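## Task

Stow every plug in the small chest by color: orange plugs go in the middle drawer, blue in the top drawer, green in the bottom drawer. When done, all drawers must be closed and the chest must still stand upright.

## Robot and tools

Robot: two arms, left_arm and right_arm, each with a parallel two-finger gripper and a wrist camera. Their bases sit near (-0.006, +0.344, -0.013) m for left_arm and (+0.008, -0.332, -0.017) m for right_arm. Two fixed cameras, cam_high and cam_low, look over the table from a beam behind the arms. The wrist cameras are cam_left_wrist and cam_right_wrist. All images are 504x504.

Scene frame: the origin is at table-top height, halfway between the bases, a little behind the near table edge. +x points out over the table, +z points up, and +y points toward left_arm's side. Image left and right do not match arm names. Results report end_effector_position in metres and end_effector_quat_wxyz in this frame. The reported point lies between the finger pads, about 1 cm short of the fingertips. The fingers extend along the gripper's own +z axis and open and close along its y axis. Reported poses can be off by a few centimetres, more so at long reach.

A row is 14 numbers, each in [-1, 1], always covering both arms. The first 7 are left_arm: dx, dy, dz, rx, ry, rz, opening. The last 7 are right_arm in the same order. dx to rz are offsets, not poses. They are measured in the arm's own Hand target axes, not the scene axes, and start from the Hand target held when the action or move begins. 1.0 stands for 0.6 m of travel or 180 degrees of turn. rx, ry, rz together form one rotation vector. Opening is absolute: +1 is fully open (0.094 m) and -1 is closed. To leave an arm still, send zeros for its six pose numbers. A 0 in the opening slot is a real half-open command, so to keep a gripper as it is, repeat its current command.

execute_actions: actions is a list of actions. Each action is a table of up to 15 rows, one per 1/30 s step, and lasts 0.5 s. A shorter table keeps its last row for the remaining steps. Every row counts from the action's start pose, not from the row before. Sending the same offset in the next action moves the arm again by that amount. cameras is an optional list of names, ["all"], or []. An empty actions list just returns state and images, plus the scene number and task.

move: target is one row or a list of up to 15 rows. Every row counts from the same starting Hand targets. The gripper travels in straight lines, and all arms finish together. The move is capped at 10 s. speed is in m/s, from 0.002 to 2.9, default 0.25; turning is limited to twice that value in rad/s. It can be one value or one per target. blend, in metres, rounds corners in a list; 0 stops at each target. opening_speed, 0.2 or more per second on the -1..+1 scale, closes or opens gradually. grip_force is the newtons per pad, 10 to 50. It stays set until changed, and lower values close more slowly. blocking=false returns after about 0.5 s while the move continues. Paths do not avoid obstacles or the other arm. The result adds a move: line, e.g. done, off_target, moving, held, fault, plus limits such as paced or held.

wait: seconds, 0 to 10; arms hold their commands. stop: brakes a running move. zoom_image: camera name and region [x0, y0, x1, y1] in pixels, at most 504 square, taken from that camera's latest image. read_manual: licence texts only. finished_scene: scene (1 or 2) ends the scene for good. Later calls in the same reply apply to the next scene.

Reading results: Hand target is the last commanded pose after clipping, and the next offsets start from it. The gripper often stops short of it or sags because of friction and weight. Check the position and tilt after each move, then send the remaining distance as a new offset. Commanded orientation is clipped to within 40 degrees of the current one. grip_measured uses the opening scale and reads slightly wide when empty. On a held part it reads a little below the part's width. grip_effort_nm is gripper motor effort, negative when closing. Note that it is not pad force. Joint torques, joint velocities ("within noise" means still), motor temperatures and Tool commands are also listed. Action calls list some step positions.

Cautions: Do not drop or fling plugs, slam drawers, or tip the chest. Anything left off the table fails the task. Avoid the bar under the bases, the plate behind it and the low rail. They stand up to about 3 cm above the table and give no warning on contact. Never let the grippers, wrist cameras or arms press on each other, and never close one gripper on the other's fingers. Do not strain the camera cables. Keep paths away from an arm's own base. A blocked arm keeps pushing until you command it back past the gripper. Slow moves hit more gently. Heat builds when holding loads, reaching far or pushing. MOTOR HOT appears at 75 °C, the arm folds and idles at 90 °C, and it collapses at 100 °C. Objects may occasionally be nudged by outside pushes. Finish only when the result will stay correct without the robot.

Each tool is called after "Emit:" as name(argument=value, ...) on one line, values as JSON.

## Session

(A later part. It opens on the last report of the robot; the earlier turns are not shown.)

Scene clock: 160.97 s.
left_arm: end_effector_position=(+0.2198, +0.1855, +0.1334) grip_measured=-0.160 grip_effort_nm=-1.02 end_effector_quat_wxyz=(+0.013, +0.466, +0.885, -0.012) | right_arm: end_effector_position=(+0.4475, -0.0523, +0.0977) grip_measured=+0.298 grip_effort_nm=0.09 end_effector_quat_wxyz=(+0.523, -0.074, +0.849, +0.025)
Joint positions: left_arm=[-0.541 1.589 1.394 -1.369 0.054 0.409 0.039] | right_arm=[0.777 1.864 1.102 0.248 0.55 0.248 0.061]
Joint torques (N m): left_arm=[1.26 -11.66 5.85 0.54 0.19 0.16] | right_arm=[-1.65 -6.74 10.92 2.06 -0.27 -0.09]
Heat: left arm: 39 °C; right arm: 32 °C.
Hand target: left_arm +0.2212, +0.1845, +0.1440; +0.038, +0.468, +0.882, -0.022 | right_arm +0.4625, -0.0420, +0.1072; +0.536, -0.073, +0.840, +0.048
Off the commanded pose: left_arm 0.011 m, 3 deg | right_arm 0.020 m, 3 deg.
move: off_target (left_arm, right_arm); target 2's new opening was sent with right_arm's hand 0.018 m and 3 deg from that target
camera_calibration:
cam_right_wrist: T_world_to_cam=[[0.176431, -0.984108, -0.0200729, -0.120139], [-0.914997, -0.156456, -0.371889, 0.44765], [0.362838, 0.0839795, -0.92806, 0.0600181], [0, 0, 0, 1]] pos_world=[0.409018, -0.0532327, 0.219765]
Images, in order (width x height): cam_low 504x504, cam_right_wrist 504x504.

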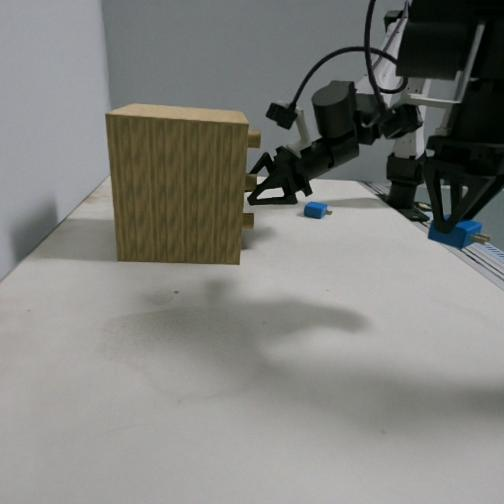

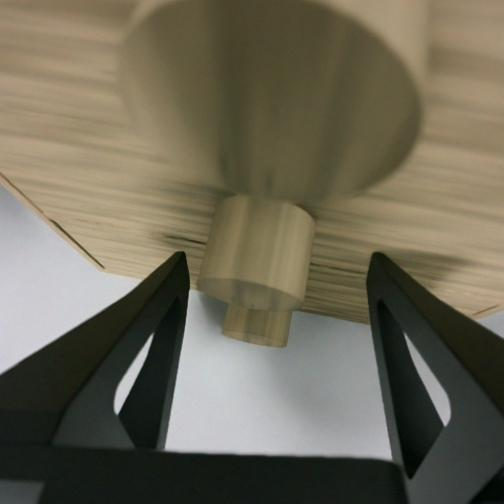

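Emit:
move(target=[[0,0,0,0,0,0,-0.35,0.0645,0.022,-0.138,0,0,0,0.3],[0,0,0,0,0,0,-0.35,-0.065,0.023,-0.208,0,0,0,0.3],[0,0,0,0,0,0,-0.35,-0.089,0.0135,-0.137,0,0,0,0.3]], cameras=["cam_right_wrist","cam_low"], speed=0.2, blend=[0.01,0.01,0])

Scene clock: 164.10 s.
left_arm: end_effector_position=(+0.2198, +0.1855, +0.1334) grip_measured=-0.160 grip_effort_nm=-1.02 end_effector_quat_wxyz=(+0.013, +0.466, +0.885, -0.012) | right_arm: end_effector_position=(+0.4064, -0.0522, +0.1807) grip_measured=+0.298 grip_effort_nm=0.09 end_effector_quat_wxyz=(+0.530, -0.070, +0.844, +0.036)
Joint positions: left_arm=[-0.541 1.589 1.394 -1.369 0.054 0.409 0.039] | right_arm=[0.859 1.631 1.159 -0.043 0.612 0.298 0.061]
Joint torques (N m): left_arm=[1.22 -11.79 5.72 0.55 0.18 0.08] | right_arm=[-0.02 -6.64 10.67 1.71 0.02 -0.04]
Heat: left arm: 39 °C; right arm: 32 °C.
Hand target: left_arm +0.2212, +0.1845, +0.1440; +0.038, +0.468, +0.882, -0.022 | right_arm +0.4099, -0.0433, +0.1902; +0.536, -0.073, +0.840, +0.048
Off the commanded pose: left_arm 0.011 m, 3 deg | right_arm 0.013 m, 2 deg.
move: off_target (left_arm, right_arm)
camera_calibration:
cam_right_wrist: T_world_to_cam=[[0.183157, -0.982246, -0.0405737, -0.110057], [-0.908452, -0.153335, -0.388849, 0.44156], [0.375724, 0.10808, -0.920408, 0.146591], [0, 0, 0, 1]] pos_world=[0.366216, -0.0562398, 0.302158]
Images, in order (width x height): cam_low 504x504, cam_right_wrist 504x504.

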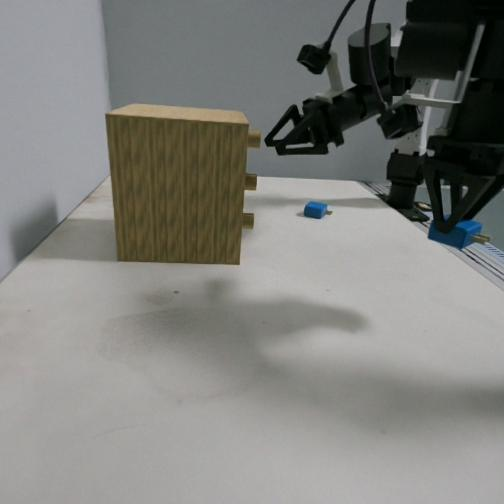

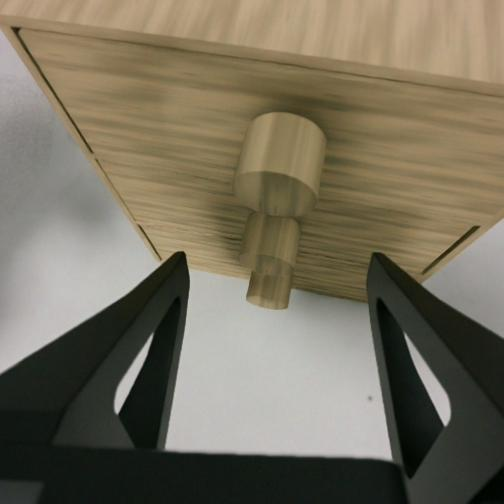

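Emit:
move(target=[[0,0,0,0,0,0,-0.35,-0.0185,-0.001,0.063,0,0,0,0.3],[0,0,0,0,0,0,-0.35,-0.0185,-0.001,0.063,0,0,0,-0.6],[0,0,0,0,0,0,-0.35,0.047,0.026,-0.078,0,0,0,-0.6]], cameras=["cam_right_wrist","cam_low","cam_high"], speed=[0.12,0.12,0.1], opening_speed=1.5)

Scene clock: 168.57 s.
left_arm: end_effector_position=(+0.2198, +0.1855, +0.1334) grip_measured=-0.160 grip_effort_nm=-1.02 end_effector_quat_wxyz=(+0.013, +0.466, +0.885, -0.012) | right_arm: end_effector_position=(+0.3608, -0.0400, +0.1682) grip_measured=-0.445 grip_effort_nm=-1.02 end_effector_quat_wxyz=(+0.527, -0.075, +0.846, +0.027)
Joint positions: left_arm=[-0.541 1.589 1.394 -1.369 0.054 0.409 0.039] | right_arm=[0.989 1.584 1.077 -0.078 0.729 0.376 0.026]
Joint torques (N m): left_arm=[1.26 -11.75 5.75 0.53 0.15 0.17] | right_arm=[0.84 -10.66 7.16 1.61 0.11 0.05]
Heat: left arm: 39 °C; right arm: 33 °C.
Hand target: left_arm +0.2212, +0.1845, +0.1440; +0.038, +0.468, +0.882, -0.022 | right_arm +0.3537, -0.0374, +0.1843; +0.536, -0.072, +0.840, +0.048
Off the commanded pose: left_arm 0.011 m, 3 deg | right_arm 0.018 m, 3 deg.
move: off_target (left_arm, right_arm); target 2's new opening was sent with right_arm's hand 0.017 m and 3 deg from that target
camera_calibration:
cam_right_wrist: T_world_to_cam=[[0.181608, -0.983168, -0.0199779, -0.0932976], [-0.911058, -0.160572, -0.379723, 0.396155], [0.370124, 0.0871618, -0.924884, 0.152777], [0, 0, 0, 1]] pos_world=[0.321317, -0.0414321, 0.289866]
Images, in order (width x height): cam_high 504x504, cam_low 504x504, cam_right_wrist 504x504.

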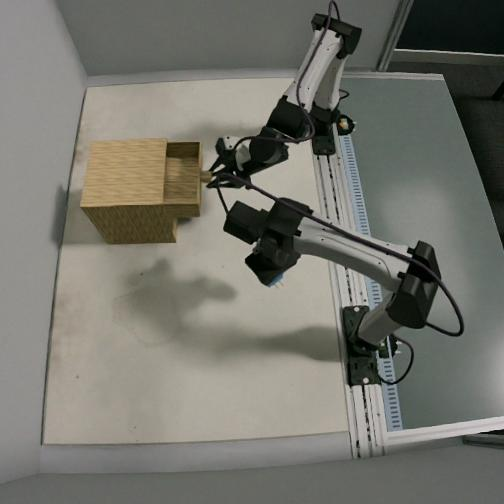

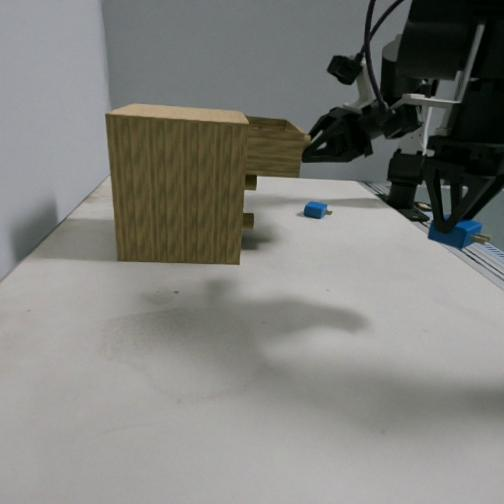

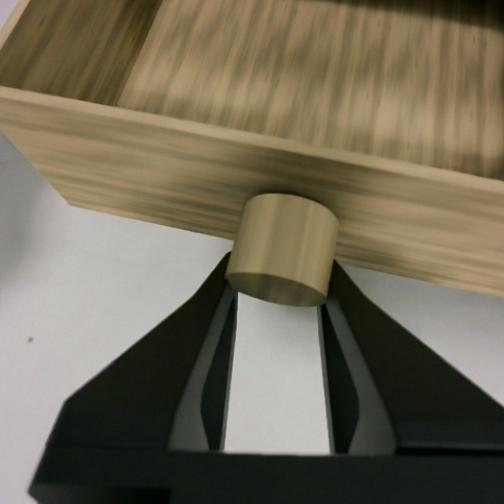

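Emit:
move(target=[[0,0,0,0,0,0,-0.35,0,0,0,0,0,0,0.3],[0,0,0,0,0,0,-0.35,0.0416,0.0174,-0.089,0,0,0,0.5],[-0.441,0.083,-0.129,0,-0.128,0,-0.35,0.1815,-0.247,-0.0975,0.147,0.3165,0.208,0.6]], cameras=["all"], speed=[0.2,0.2,0.3], blend=[0,0.02,0])

Scene clock: 176.73 s.
left_arm: end_effector_position=(+0.3987, +0.0085, +0.2418) grip_measured=-0.160 grip_effort_nm=-1.02 end_effector_quat_wxyz=(+0.255, +0.448, +0.849, -0.114) | right_arm: end_effector_position=(+0.2784, -0.2034, +0.1051) grip_measured=+0.598 grip_effort_nm=0.10 end_effector_quat_wxyz=(+0.043, +0.293, +0.955, -0.018)
Joint positions: left_arm=[-0.597 2.382 2.839 -1.497 0.183 0.295 0.039] | right_arm=[0.538 1.592 1.355 -1.268 0.101 1.101 0.075]
Joint torques (N m): left_arm=[0.57 -12.18 7.51 1.76 0.24 -0.13] | right_arm=[-0.57 -5.15 9.22 0.28 -0.01 -0.06]
Heat: left arm: 40 °C; right arm: 33 °C.
Hand target: left_arm +0.4065, -0.0001, +0.2443; +0.214, +0.455, +0.857, -0.115 | right_arm +0.2819, -0.2003, +0.1098; +0.041, +0.291, +0.956, -0.013
Off the commanded pose: left_arm 0.012 m, 5 deg | right_arm 0.007 m, 1 deg.
elbow stopped short (left arm): the move would have taken joint 3 (elbow) straighter than the controller allows.
move: off_target (left_arm); blend cut to 0 m at target 2; target 2's new opening was sent with right_arm's hand 0.015 m and 2 deg from that target
camera_calibration:
cam_left_wrist: T_world_to_cam=[[-0.813703, -0.572909, -0.0983014, 0.361505], [-0.581232, 0.799726, 0.15036, 0.200704], [-0.00752846, 0.179484, -0.983732, 0.365194], [0, 0, 0, 1]] pos_world=[0.413563, -0.0189451, 0.364612]
cam_right_wrist: T_world_to_cam=[[-0.586601, -0.808838, -0.0410073, 0.0113882], [-0.669106, 0.455491, 0.587218, 0.227225], [-0.456285, 0.3719, -0.80839, 0.414933], [0, 0, 0, 1]] pos_world=[0.348046, -0.248602, 0.202463]

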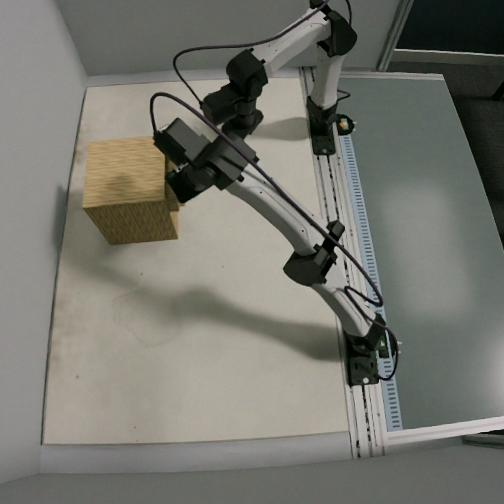

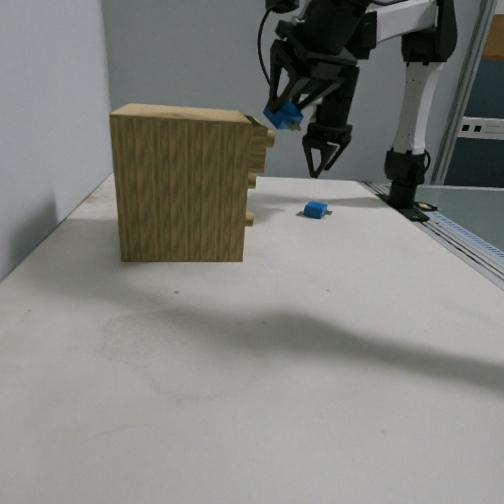

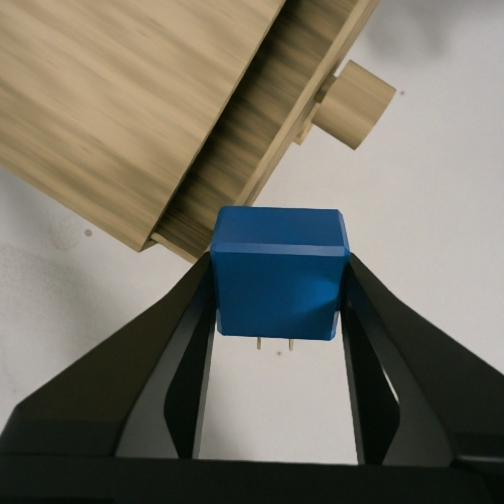

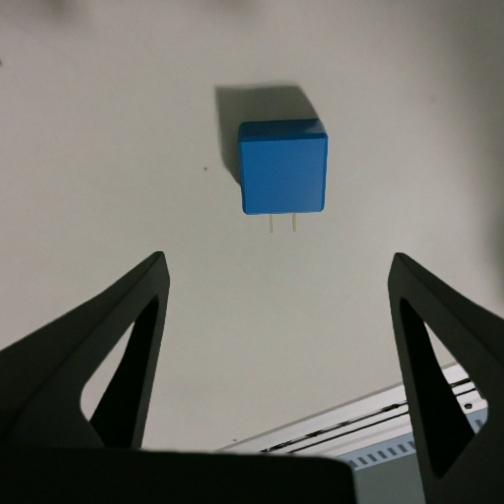

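Emit:
move(target=[0.145,0.038,-0.104,0,0,0,-0.35,0.034,0.291,-0.1285,-0.147,-0.3165,-0.208,0.3], cameras=["all"], speed=0.35)

Scene clock: 181.87 s.
left_arm: end_effector_position=(+0.3718, +0.0963, +0.2312) grip_measured=-0.160 grip_effort_nm=-1.02 end_effector_quat_wxyz=(+0.181, +0.451, +0.867, -0.108) | right_arm: end_effector_position=(+0.3565, -0.0390, +0.1689) grip_measured=+0.302 grip_effort_nm=-0.08 end_effector_quat_wxyz=(+0.521, -0.083, +0.849, +0.033)
Joint positions: left_arm=[-0.452 2.085 2.341 -1.478 0.245 0.438 0.039] | right_arm=[0.992 1.57 1.076 -0.099 0.71 0.379 0.061]
Joint torques (N m): left_arm=[1.39 -18.26 5.49 1.16 0.31 0.18] | right_arm=[-0.43 -9.7 7.1 1.83 0.19 -0.04]
Heat: left arm: 43 °C; right arm: 33 °C.
Hand target: left_arm +0.3659, +0.1005, +0.2583; +0.214, +0.455, +0.857, -0.115 | right_arm +0.3568, -0.0402, +0.1848; +0.536, -0.073, +0.840, +0.048
Off the commanded pose: left_arm 0.028 m, 4 deg | right_arm 0.016 m, 3 deg.
move: off_target (left_arm, right_arm)
camera_calibration:
cam_left_wrist: T_world_to_cam=[[-0.824336, -0.564718, -0.0395459, 0.378431], [-0.550554, 0.78348, 0.288183, 0.0747057], [-0.131758, 0.259331, -0.956759, 0.371084], [0, 0, 0, 1]] pos_world=[0.401977, 0.0589423, 0.348475]
cam_right_wrist: T_world_to_cam=[[0.199373, -0.979607, -0.0249042, -0.096781], [-0.913154, -0.176507, -0.367415, 0.390732], [0.355527, 0.095994, -0.929723, 0.16135], [0, 0, 0, 1]] pos_world=[0.31873, -0.0413288, 0.291162]

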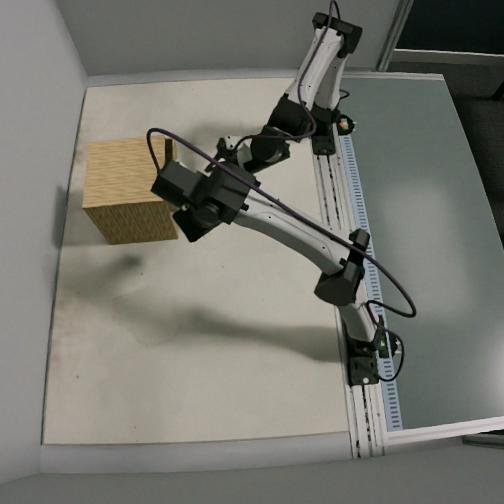

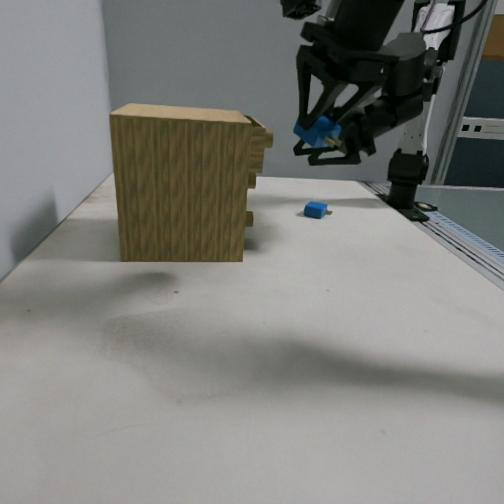

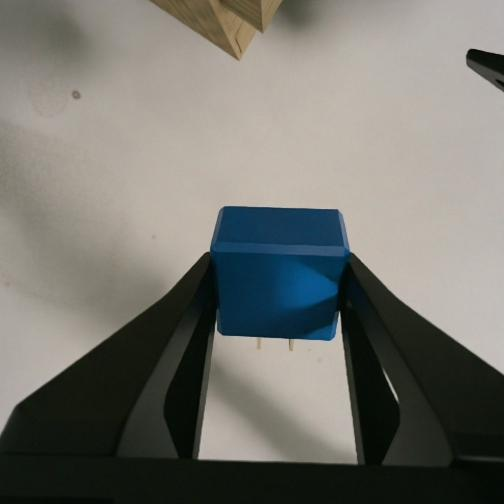

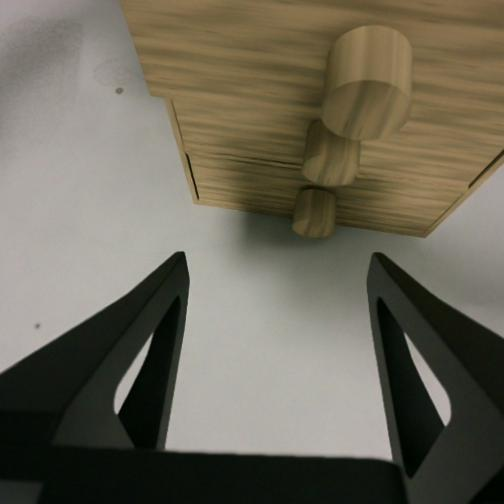

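Emit:
move(target=[[0,0,0,0,0,0,-0.35,-0.056,-0.052,0.109,0,0,0,0.3],[0,0,0,0,0,0,-0.35,-0.056,-0.052,0.109,0,0,0,-0.6],[0,0,0,0,0,0,-0.35,-0.002,-0.029,-0.02,0,0,0,-0.6]], cameras=["all"], speed=[0.12,0.12,0.1], opening_speed=1.5)

Scene clock: 186.37 s.
left_arm: end_effector_position=(+0.3718, +0.0963, +0.2312) grip_measured=-0.160 grip_effort_nm=-1.02 end_effector_quat_wxyz=(+0.181, +0.451, +0.867, -0.108) | right_arm: end_effector_position=(+0.3546, -0.0577, +0.1731) grip_measured=-0.418 grip_effort_nm=-1.02 end_effector_quat_wxyz=(+0.522, -0.078, +0.849, +0.038)
Joint positions: left_arm=[-0.452 2.085 2.341 -1.478 0.245 0.438 0.039] | right_arm=[0.963 1.5 1.019 -0.093 0.684 0.368 0.027]
Joint torques (N m): left_arm=[1.18 -18.44 5.57 1.19 0.32 0.17] | right_arm=[0.62 -10.02 7.41 1.63 0.3 -0.05]
Motor temperatures (°C): left_arm=[18 46 29 24 19 21 23] | right_arm=[19 31 33 26 16 20 20]
Heat: left arm: 46 °C; right arm: 33 °C.
Hand target: left_arm +0.3659, +0.1005, +0.2583; +0.214, +0.455, +0.857, -0.115 | right_arm +0.3497, -0.0592, +0.1909; +0.536, -0.072, +0.840, +0.048
Off the commanded pose: left_arm 0.028 m, 4 deg | right_arm 0.019 m, 2 deg.
move: off_target (left_arm, right_arm); target 2's new opening was sent with right_arm's hand 0.018 m and 3 deg from that target
camera_calibration:
cam_left_wrist: T_world_to_cam=[[-0.824336, -0.564718, -0.0395459, 0.378431], [-0.550554, 0.78348, 0.288183, 0.0747057], [-0.131758, 0.259331, -0.956759, 0.371084], [0, 0, 0, 1]] pos_world=[0.401977, 0.0589423, 0.348475]
cam_right_wrist: T_world_to_cam=[[0.195758, -0.979929, -0.0376483, -0.111087], [-0.913462, -0.168245, -0.370514, 0.38838], [0.356743, 0.106921, -0.928064, 0.167595], [0, 0, 0, 1]] pos_world=[0.316728, -0.0614344, 0.295257]

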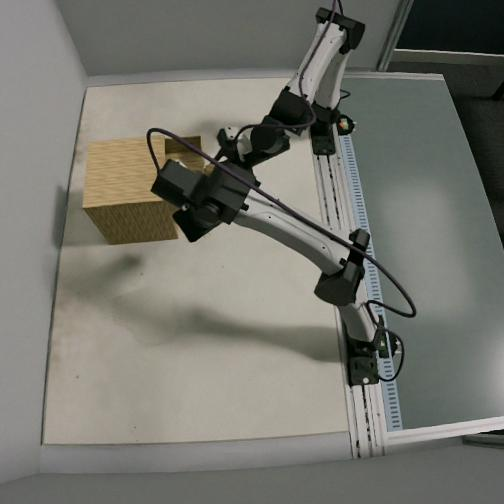

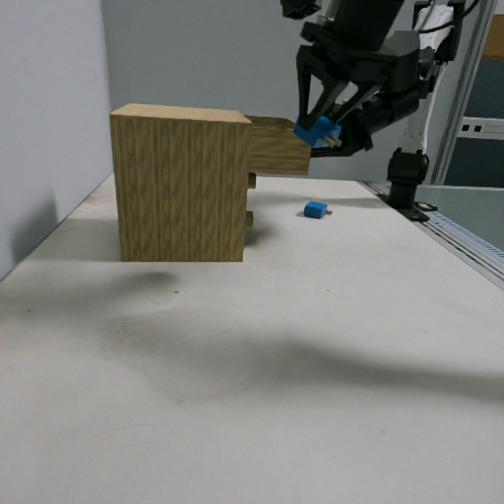

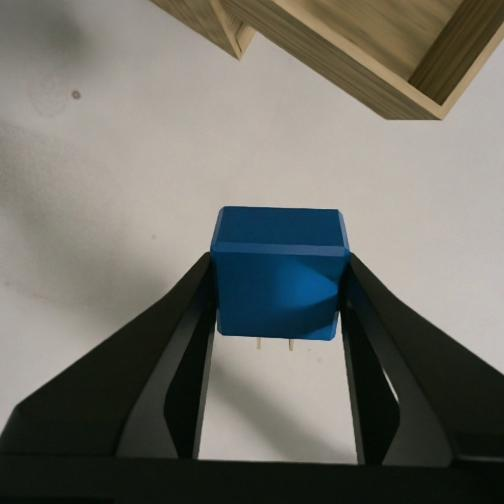

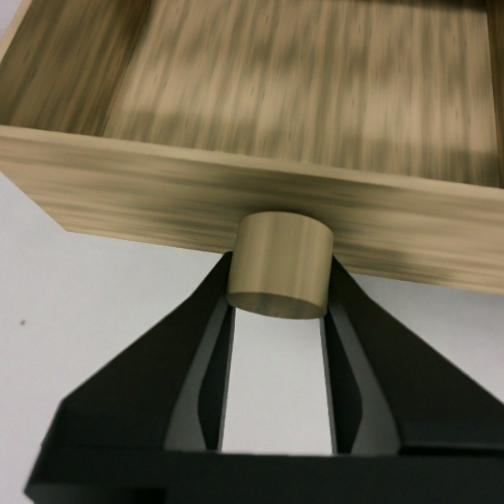

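Emit:
move(target=[[-0.021,0,-0.045,0,0,0,-0.35,0,0,0,0,0,0,-0.6],[-0.175,-0.058,0.026,0,0,0,-0.35,0,0,0,0,0,0,-0.6]], cameras=["all"], speed=0.2, blend=[0.015,0])

Scene clock: 189.17 s.
left_arm: end_effector_position=(+0.3831, +0.0015, +0.2850) grip_measured=-0.160 grip_effort_nm=-1.02 end_effector_quat_wxyz=(+0.297, +0.441, +0.835, -0.144) | right_arm: end_effector_position=(+0.3546, -0.0577, +0.1731) grip_measured=-0.418 grip_effort_nm=-1.02 end_effector_quat_wxyz=(+0.522, -0.078, +0.849, +0.038)
Joint positions: left_arm=[-0.612 2.304 2.839 -1.471 0.216 0.258 0.039] | right_arm=[0.963 1.5 1.019 -0.093 0.684 0.368 0.027]
Joint torques (N m): left_arm=[0.36 -12.7 7.27 1.98 0.04 -0.1] | right_arm=[0.59 -10.02 7.42 1.63 0.29 -0.05]
Heat: left arm: 47 °C; right arm: 33 °C.
Hand target: left_arm +0.3932, -0.0017, +0.2941; +0.214, +0.455, +0.857, -0.115 | right_arm +0.3497, -0.0592, +0.1909; +0.536, -0.072, +0.840, +0.048
Off the commanded pose: left_arm 0.014 m, 11 deg | right_arm 0.019 m, 2 deg.
elbow stopped short (left arm): the move would have taken joint 3 (elbow) straighter than the controller allows.
move: off_target (left_arm, right_arm)
camera_calibration:
cam_left_wrist: T_world_to_cam=[[-0.81259, -0.576639, -0.0847676, 0.344673], [-0.581221, 0.812543, 0.04424, 0.22091], [0.0433668, 0.0852177, -0.995418, 0.392798], [0, 0, 0, 1]] pos_world=[0.391441, -0.0142202, 0.410442]
cam_right_wrist: T_world_to_cam=[[0.195758, -0.979929, -0.0376483, -0.111087], [-0.913462, -0.168245, -0.370514, 0.38838], [0.356743, 0.106921, -0.928064, 0.167595], [0, 0, 0, 1]] pos_world=[0.316728, -0.0614344, 0.295257]

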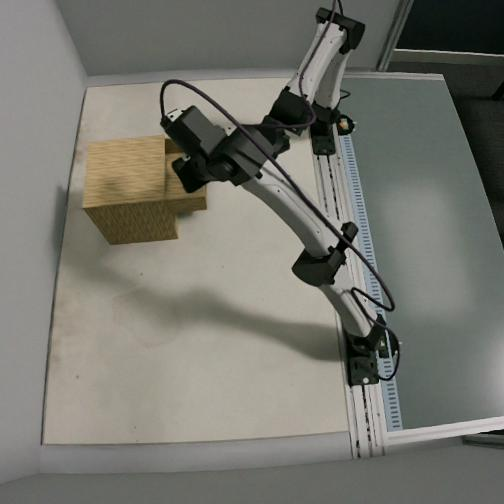

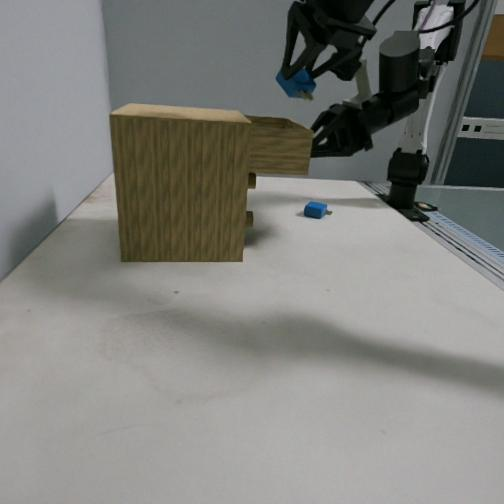

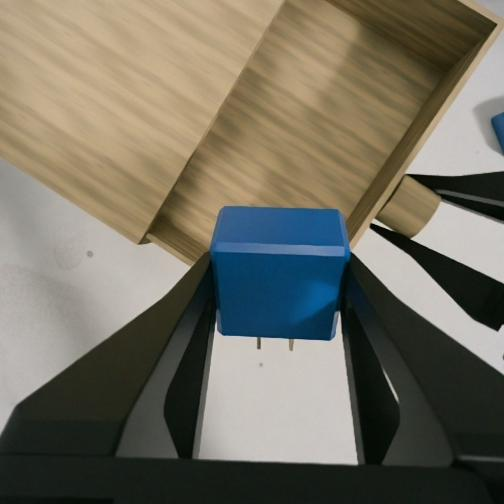

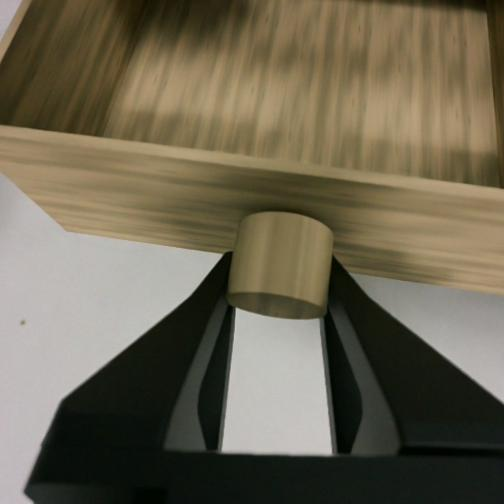

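Emit:
move(target=[0.042,0.019,0.157,0,0,0,-0.35,0,0,0,0,0,0,-0.6], cameras=["cam_left_wrist","cam_right_wrist","cam_low"], speed=0.15)

Scene clock: 191.10 s.
left_arm: end_effector_position=(+0.4062, -0.0127, +0.2029) grip_measured=-0.160 grip_effort_nm=-1.02 end_effector_quat_wxyz=(+0.229, +0.447, +0.855, -0.129) | right_arm: end_effector_position=(+0.3544, -0.0577, +0.1727) grip_measured=-0.418 grip_effort_nm=-1.03 end_effector_quat_wxyz=(+0.521, -0.078, +0.849, +0.037)
Joint positions: left_arm=[-0.615 2.469 2.842 -1.456 0.21 0.269 0.039] | right_arm=[0.963 1.5 1.019 -0.095 0.684 0.368 0.027]
Joint torques (N m): left_arm=[0.51 -13.05 7.56 1.49 0.02 0.09] | right_arm=[0.55 -10.03 7.41 1.64 0.3 -0.05]
Heat: left arm: 47 °C; right arm: 32 °C.
Hand target: left_arm +0.4148, -0.0138, +0.1991; +0.214, +0.455, +0.857, -0.115 | right_arm +0.3497, -0.0592, +0.1909; +0.536, -0.072, +0.840, +0.048
Off the commanded pose: left_arm 0.009 m, 3 deg | right_arm 0.019 m, 2 deg.
elbow stopped short (left arm): the move would have taken joint 3 (elbow) straighter than the controller allows.
move: off_target (left_arm, right_arm)
camera_calibration:
cam_left_wrist: T_world_to_cam=[[-0.822286, -0.567086, -0.047533, 0.344902], [-0.565166, 0.804012, 0.184804, 0.21439], [-0.0665827, 0.178826, -0.981625, 0.354334], [0, 0, 0, 1]] pos_world=[0.428366, -0.0401468, 0.324597]
cam_right_wrist: T_world_to_cam=[[0.195952, -0.979929, -0.0366226, -0.111443], [-0.913844, -0.168937, -0.369255, 0.387885], [0.355657, 0.105823, -0.928606, 0.167789], [0, 0, 0, 1]] pos_world=[0.316629, -0.0614339, 0.294957]
Images, in order (width x height): cam_low 504x504, cam_left_wrist 504x504, cam_right_wrist 504x504.

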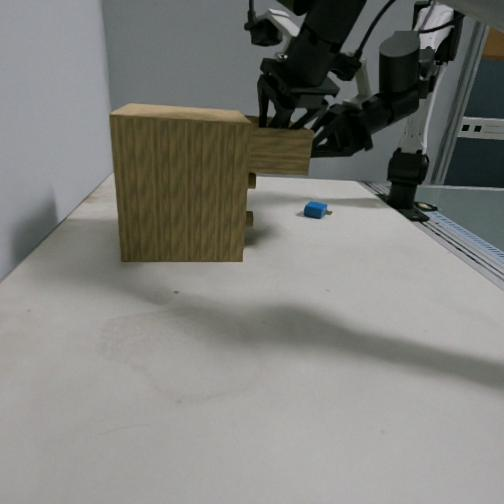

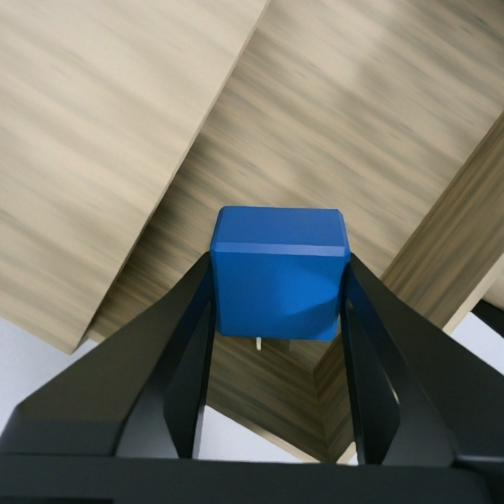

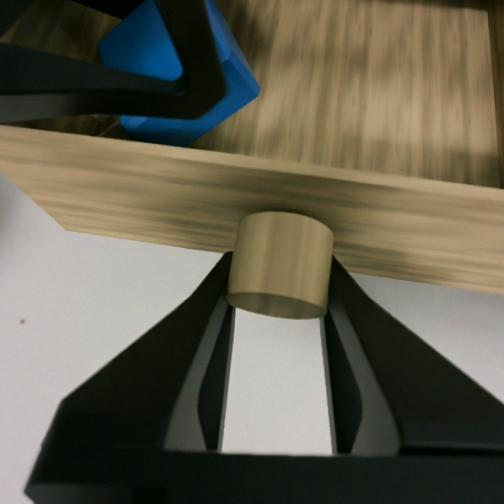

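Emit:
move(target=[[0.0115,0.004,0.0315,0,0,0,-0.35,0,0,0,0,0,0,-0.6],[0.0115,0.004,0.0315,0,0,0,0,0,0,0,0,0,0,-0.6],[-0.031,0.019,-0.1325,0,0,0,0,0,0,0,0,0,0,0.3],[0.245,0.1035,-0.261,0,0,0,0,0.0416,0.0174,-0.089,0,0,0,0.6],[0.245,0.1035,-0.261,0,0,0,0,0.194,-0.212,-0.077,0.147,0.3165,0.208,0.6]], cameras=["all"], speed=[0.1,0.15,0.15,0.3,0.35], opening_speed=1.5)

Scene clock: 200.60 s.
left_arm: end_effector_position=(+0.3540, +0.1909, +0.2533) grip_measured=-0.002 grip_effort_nm=0.14 end_effector_quat_wxyz=(+0.187, +0.447, +0.867, -0.114) | right_arm: end_effector_position=(+0.2785, -0.2030, +0.0998) grip_measured=+0.598 grip_effort_nm=0.10 end_effector_quat_wxyz=(+0.043, +0.290, +0.956, -0.018)
Joint positions: left_arm=[-0.223 1.89 2.147 -1.533 0.328 0.654 0.047] | right_arm=[0.539 1.594 1.336 -1.246 0.101 1.096 0.075]
Joint torques (N m): left_arm=[0.51 -14.04 5.45 1.21 0.39 0.16] | right_arm=[-0.55 -5.22 9.24 0.28 0 0]
Heat: left arm: 48 °C; right arm: 32 °C.
Hand target: left_arm +0.3524, +0.1896, +0.2680; +0.214, +0.455, +0.857, -0.115 | right_arm +0.2820, -0.1999, +0.1045; +0.041, +0.291, +0.956, -0.013
Off the commanded pose: left_arm 0.015 m, 3 deg | right_arm 0.007 m, 1 deg.
elbow stopped short (left arm): the move would have taken joint 3 (elbow) straighter than the controller allows.
move: off_target (left_arm); target 2's new opening was sent with left_arm's hand 0.019 m and 3 deg from that target; target 3's new opening was sent with right_arm's hand 0.019 m and 2 deg from that target; target 4's new opening was sent with right_arm's hand 0.013 m and 2 deg from that target
camera_calibration:
cam_left_wrist: T_world_to_cam=[[-0.820859, -0.570159, -0.0332979, 0.416243], [-0.556126, 0.784658, 0.273925, -0.010186], [-0.130053, 0.243372, -0.961174, 0.368867], [0, 0, 0, 1]] pos_world=[0.383984, 0.155545, 0.371195]
cam_right_wrist: T_world_to_cam=[[-0.582043, -0.812134, -0.040783, 0.00960971], [-0.671778, 0.451981, 0.586879, 0.230312], [-0.458192, 0.368986, -0.808647, 0.410608], [0, 0, 0, 1]] pos_world=[0.348449, -0.247801, 0.197264]

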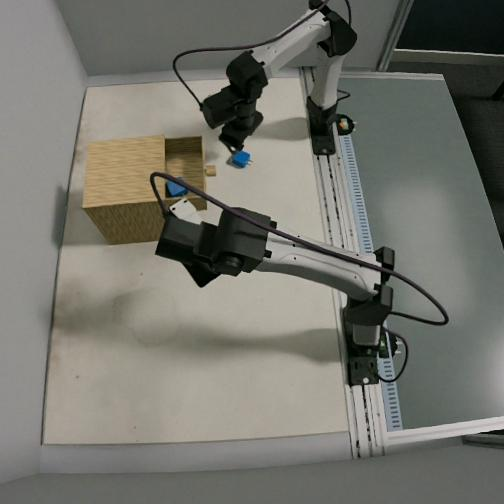

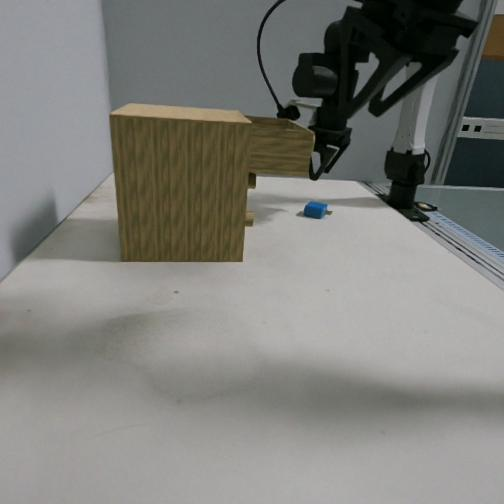

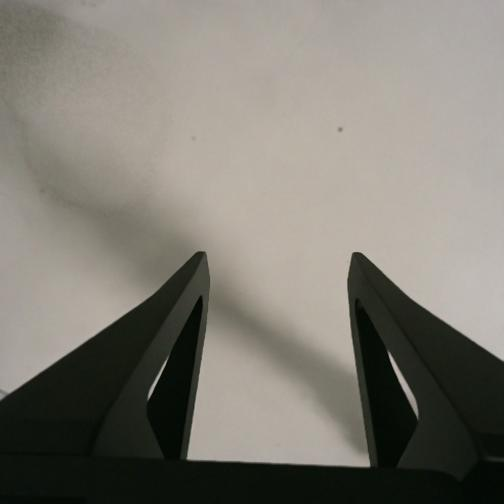

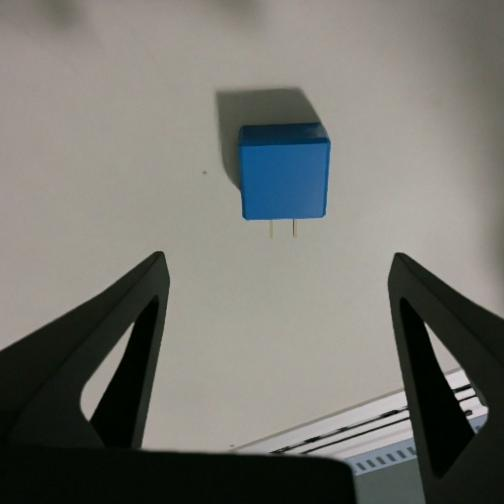

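Emit:
move(target=[[0,0,0,0,0,0,-0.5,0.013,-0.007,0.136,0,0,0,0.6],[0,0,0,0,0,0,-0.5,0.013,-0.007,0.136,0,0,0,-0.35],[0,0,0,0,0,0,-0.5,-0.02,0,-0.28,0,0,0,-0.35],[0,0,0,0,0,0,-0.5,-0.107,0.2555,-0.292,-0.128,-0.088,-0.479,-0.35]], cameras=["cam_right_wrist","cam_low","cam_high"], speed=[0.15,0.15,0.25,0.4], blend=[0,0,0.03,0], opening_speed=1.5)

Scene clock: 209.47 s.
left_arm: end_effector_position=(+0.3540, +0.1908, +0.2533) grip_measured=-0.497 grip_effort_nm=-0.13 end_effector_quat_wxyz=(+0.187, +0.448, +0.867, -0.114) | right_arm: end_effector_position=(+0.4050, -0.1029, +0.2778) grip_measured=-0.146 grip_effort_nm=-1.03 end_effector_quat_wxyz=(+0.240, -0.436, +0.862, +0.096)
Joint positions: left_arm=[-0.223 1.89 2.147 -1.533 0.329 0.654 0.024] | right_arm=[0.494 2.049 2.569 -1.567 -0.178 -0.432 0.04]
Joint torques (N m): left_arm=[0.49 -14.28 5.46 1.2 0.36 0.13] | right_arm=[-0.62 -8.34 8.32 1.24 -0.26 -0.08]
Heat: left arm: 48 °C; right arm: 33 °C.
Hand target: left_arm +0.3524, +0.1896, +0.2680; +0.214, +0.455, +0.857, -0.115 | right_arm +0.4080, -0.0999, +0.2845; +0.192, -0.451, +0.866, +0.100
Off the commanded pose: left_arm 0.015 m, 3 deg | right_arm 0.008 m, 6 deg.
joint read past its limit (right arm) — joint 4 (wrist pitch), lower limit.
joint sent to its limit (right arm) — joint 4 (wrist pitch), lower limit. The joint targets are off in orientation, not in position.
move: off_target (left_arm, right_arm)
camera_calibration:
cam_right_wrist: T_world_to_cam=[[0.793709, -0.608114, -0.0149598, -0.371596], [-0.593883, -0.779987, 0.197289, 0.115486], [-0.131643, -0.147706, -0.980231, 0.437829], [0, 0, 0, 1]] pos_world=[0.421161, -0.0712255, 0.40083]
Images, in order (width x height): cam_high 504x504, cam_low 504x504, cam_right_wrist 504x504.

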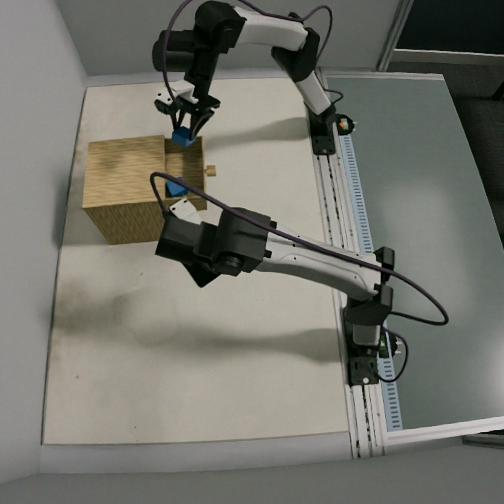

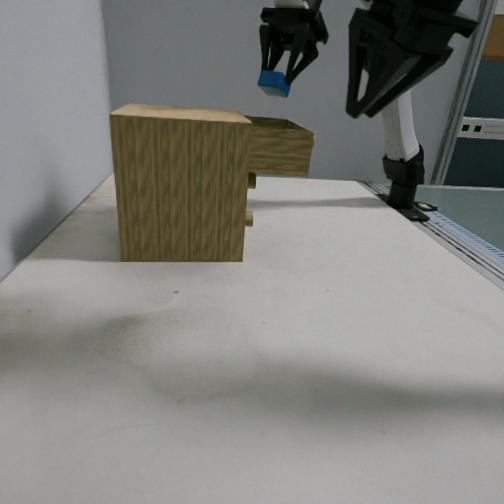

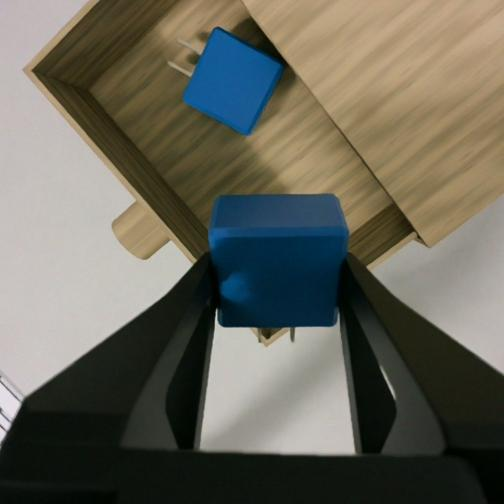

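Emit:
move(target=[[0,0,0,0,0,0,-0.5,0.065,-0.0175,0.148,0,0,0,-0.35],[0,0,0,0,0,0,-0.5,0.065,-0.0175,0.148,0,0,0,0],[0,0,0,0,0,0,-0.5,-0.0055,-0.0175,-0.003,0,0,0,0]], cameras=["cam_right_wrist","cam_high"], speed=0.15, opening_speed=1.5)

Scene clock: 213.83 s.
left_arm: end_effector_position=(+0.3540, +0.1908, +0.2533) grip_measured=-0.497 grip_effort_nm=-0.12 end_effector_quat_wxyz=(+0.187, +0.448, +0.867, -0.114) | right_arm: end_effector_position=(+0.4174, -0.1031, +0.2808) grip_measured=-0.002 grip_effort_nm=0.10 end_effector_quat_wxyz=(+0.256, -0.441, +0.854, +0.102)
Joint positions: left_arm=[-0.223 1.89 2.147 -1.533 0.329 0.654 0.024] | right_arm=[0.471 2.083 2.621 -1.557 -0.204 -0.461 0.047]
Joint torques (N m): left_arm=[0.7 -14.11 5.33 1.23 0.37 0.16] | right_arm=[-0.57 -9.26 7.72 1.19 -0.12 0.06]
Heat: left arm: 48 °C; right arm: 33 °C.
Hand target: left_arm +0.3524, +0.1896, +0.2680; +0.214, +0.455, +0.857, -0.115 | right_arm +0.4180, -0.1041, +0.2875; +0.192, -0.451, +0.866, +0.100
Off the commanded pose: left_arm 0.015 m, 3 deg | right_arm 0.007 m, 8 deg.
joint sent to its limit (right arm) — joint 4 (wrist pitch), lower limit. The joint targets are off in orientation, not in position.
move: off_target (left_arm, right_arm)
camera_calibration:
cam_right_wrist: T_world_to_cam=[[0.803011, -0.59592, -0.00729541, -0.386315], [-0.586984, -0.792969, 0.163246, 0.127393], [-0.103066, -0.126806, -0.986558, 0.434297], [0, 0, 0, 1]] pos_world=[0.429754, -0.0741226, 0.404845]
Images, in order (width x height): cam_high 504x504, cam_right_wrist 504x504.

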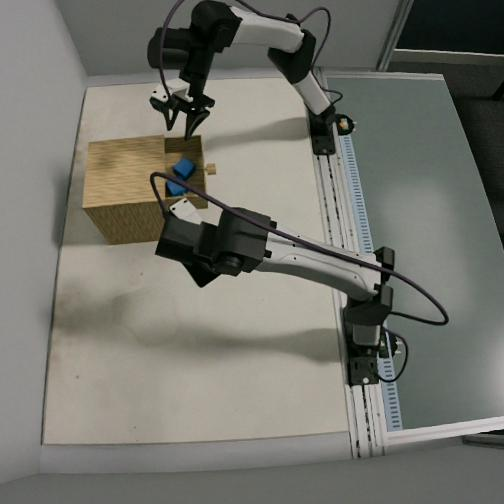

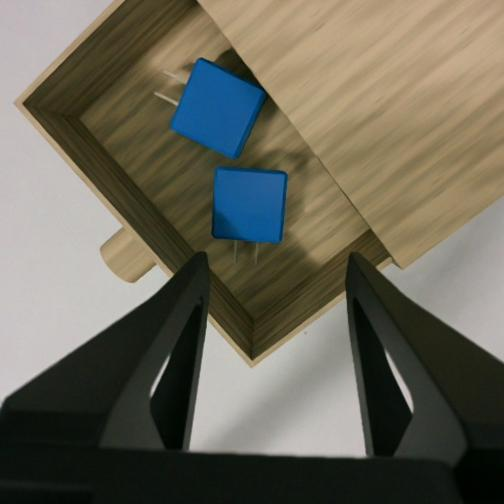

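Emit:
move(target=[[0,0,0,0,0,0,-0.5,0.062,0.1705,-0.0335,0,0,0,0.3],[0,0,0,0,0,0,-0.5,0.127,0.228,0.1295,0.18,-0.21,0.18,0.3]], cameras=["cam_right_wrist"], speed=0.3, blend=[0.02,0])

Scene clock: 218.67 s.
left_arm: end_effector_position=(+0.3540, +0.1908, +0.2533) grip_measured=-0.497 grip_effort_nm=-0.12 end_effector_quat_wxyz=(+0.187, +0.448, +0.867, -0.114) | right_arm: end_effector_position=(+0.2844, -0.0578, +0.1862) grip_measured=+0.298 grip_effort_nm=0.10 end_effector_quat_wxyz=(+0.530, -0.081, +0.843, +0.044)
Joint positions: left_arm=[-0.223 1.89 2.147 -1.533 0.329 0.654 0.024] | right_arm=[1.171 1.349 0.941 -0.249 0.85 0.51 0.061]
Joint torques (N m): left_arm=[0.65 -14.22 5.35 1.18 0.41 0.08] | right_arm=[0.09 -3.93 7.1 1.72 0.35 0.09]
Heat: left arm: 48 °C; right arm: 33 °C.
Hand target: left_arm +0.3524, +0.1896, +0.2680; +0.214, +0.455, +0.857, -0.115 | right_arm +0.2851, -0.0553, +0.1849; +0.535, -0.074, +0.841, +0.046
Off the commanded pose: left_arm 0.015 m, 3 deg | right_arm 0.003 m, 1 deg.
move: off_target (left_arm)
camera_calibration:
cam_right_wrist: T_world_to_cam=[[0.209818, -0.976812, -0.0425945, -0.0999323], [-0.903914, -0.177184, -0.389288, 0.329375], [0.372714, 0.120181, -0.920131, 0.199528], [0, 0, 0, 1]] pos_world=[0.244327, -0.0632345, 0.307557]
Images, in order (width x height): cam_right_wrist 504x504.

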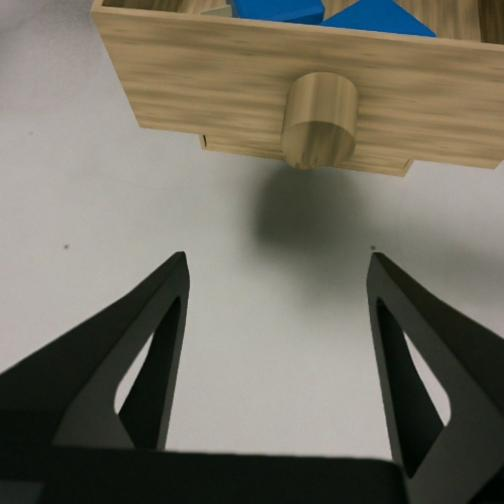

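Emit:
move(target=[[0,0,0,0,0,0,-0.5,-0.1177,-0.0575,0.272,0,0,0,0.3],[0,0,0,0,0,0,-0.5,-0.0615,-0.034,0.151,0,0,0,0.3]], cameras=["all"], speed=[0.1,0.2])

Emit:
zoom_image(camera="cam_low", region=[100, 90, 350, 290])

Scene clock: 222.90 s.
left_arm: end_effector_position=(+0.3540, +0.1908, +0.2533) grip_measured=-0.497 grip_effort_nm=-0.12 end_effector_quat_wxyz=(+0.187, +0.448, +0.867, -0.114) | right_arm: end_effector_position=(+0.3874, -0.0550, +0.1634) grip_measured=+0.298 grip_effort_nm=0.09 end_effector_quat_wxyz=(+0.521, -0.088, +0.849, +0.037)
Joint positions: left_arm=[-0.223 1.89 2.147 -1.533 0.329 0.654 0.024] | right_arm=[0.883 1.59 1.064 -0.016 0.607 0.296 0.061]
Joint torques (N m): left_arm=[0.61 -14.17 5.53 1.27 0.38 0.17] | right_arm=[-0.05 -10.41 7.12 1.73 0.26 0.1]
Heat: left arm: 48 °C; right arm: 33 °C.
Hand target: left_arm +0.3524, +0.1896, +0.2680; +0.214, +0.455, +0.857, -0.115 | right_arm +0.3849, -0.0584, +0.1800; +0.535, -0.074, +0.841, +0.046
Off the commanded pose: left_arm 0.015 m, 3 deg | right_arm 0.017 m, 3 deg.
move: off_target (left_arm, right_arm)
camera_calibration:
cam_left_wrist: T_world_to_cam=[[-0.821137, -0.569764, -0.033206, 0.416253], [-0.555762, 0.78501, 0.273654, -0.0102803], [-0.129851, 0.243163, -0.961255, 0.368852], [0, 0, 0, 1]] pos_world=[0.383984, 0.155545, 0.371196]
cam_right_wrist: T_world_to_cam=[[0.211888, -0.976963, -0.0254385, -0.123387], [-0.910621, -0.187916, -0.368044, 0.412545], [0.354785, 0.101149, -0.92946, 0.147361], [0, 0, 0, 1]] pos_world=[0.349535, -0.0579261, 0.285662]

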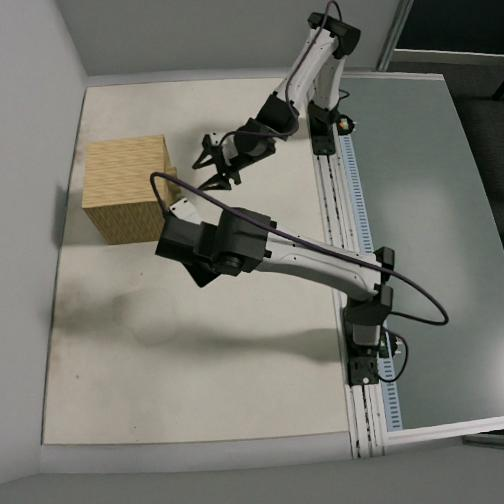

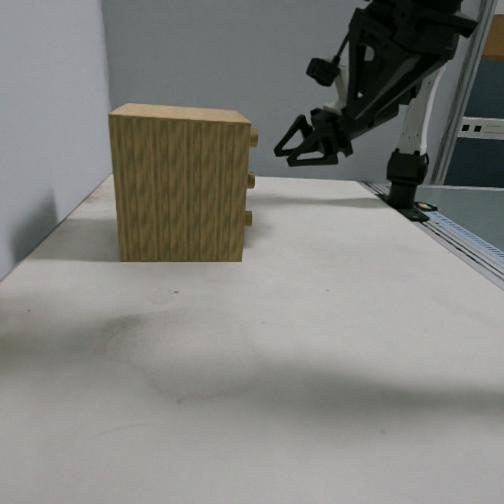

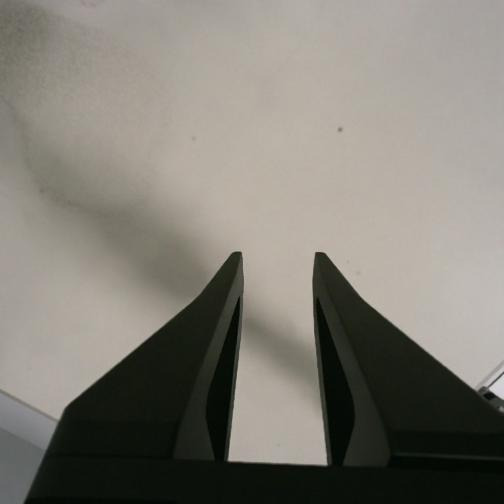

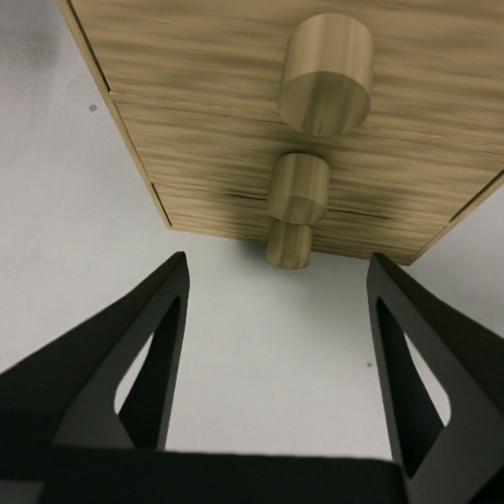

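Scaled by 2.016 from the camera's 504x504 image, which has a finer 720x720 frame.

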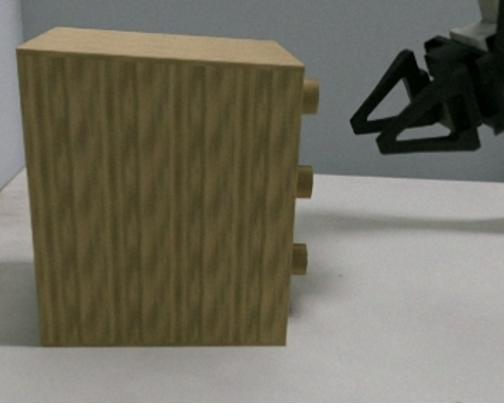

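Emit:
finished_scene(scene=1)

The scene is finished: the task was done.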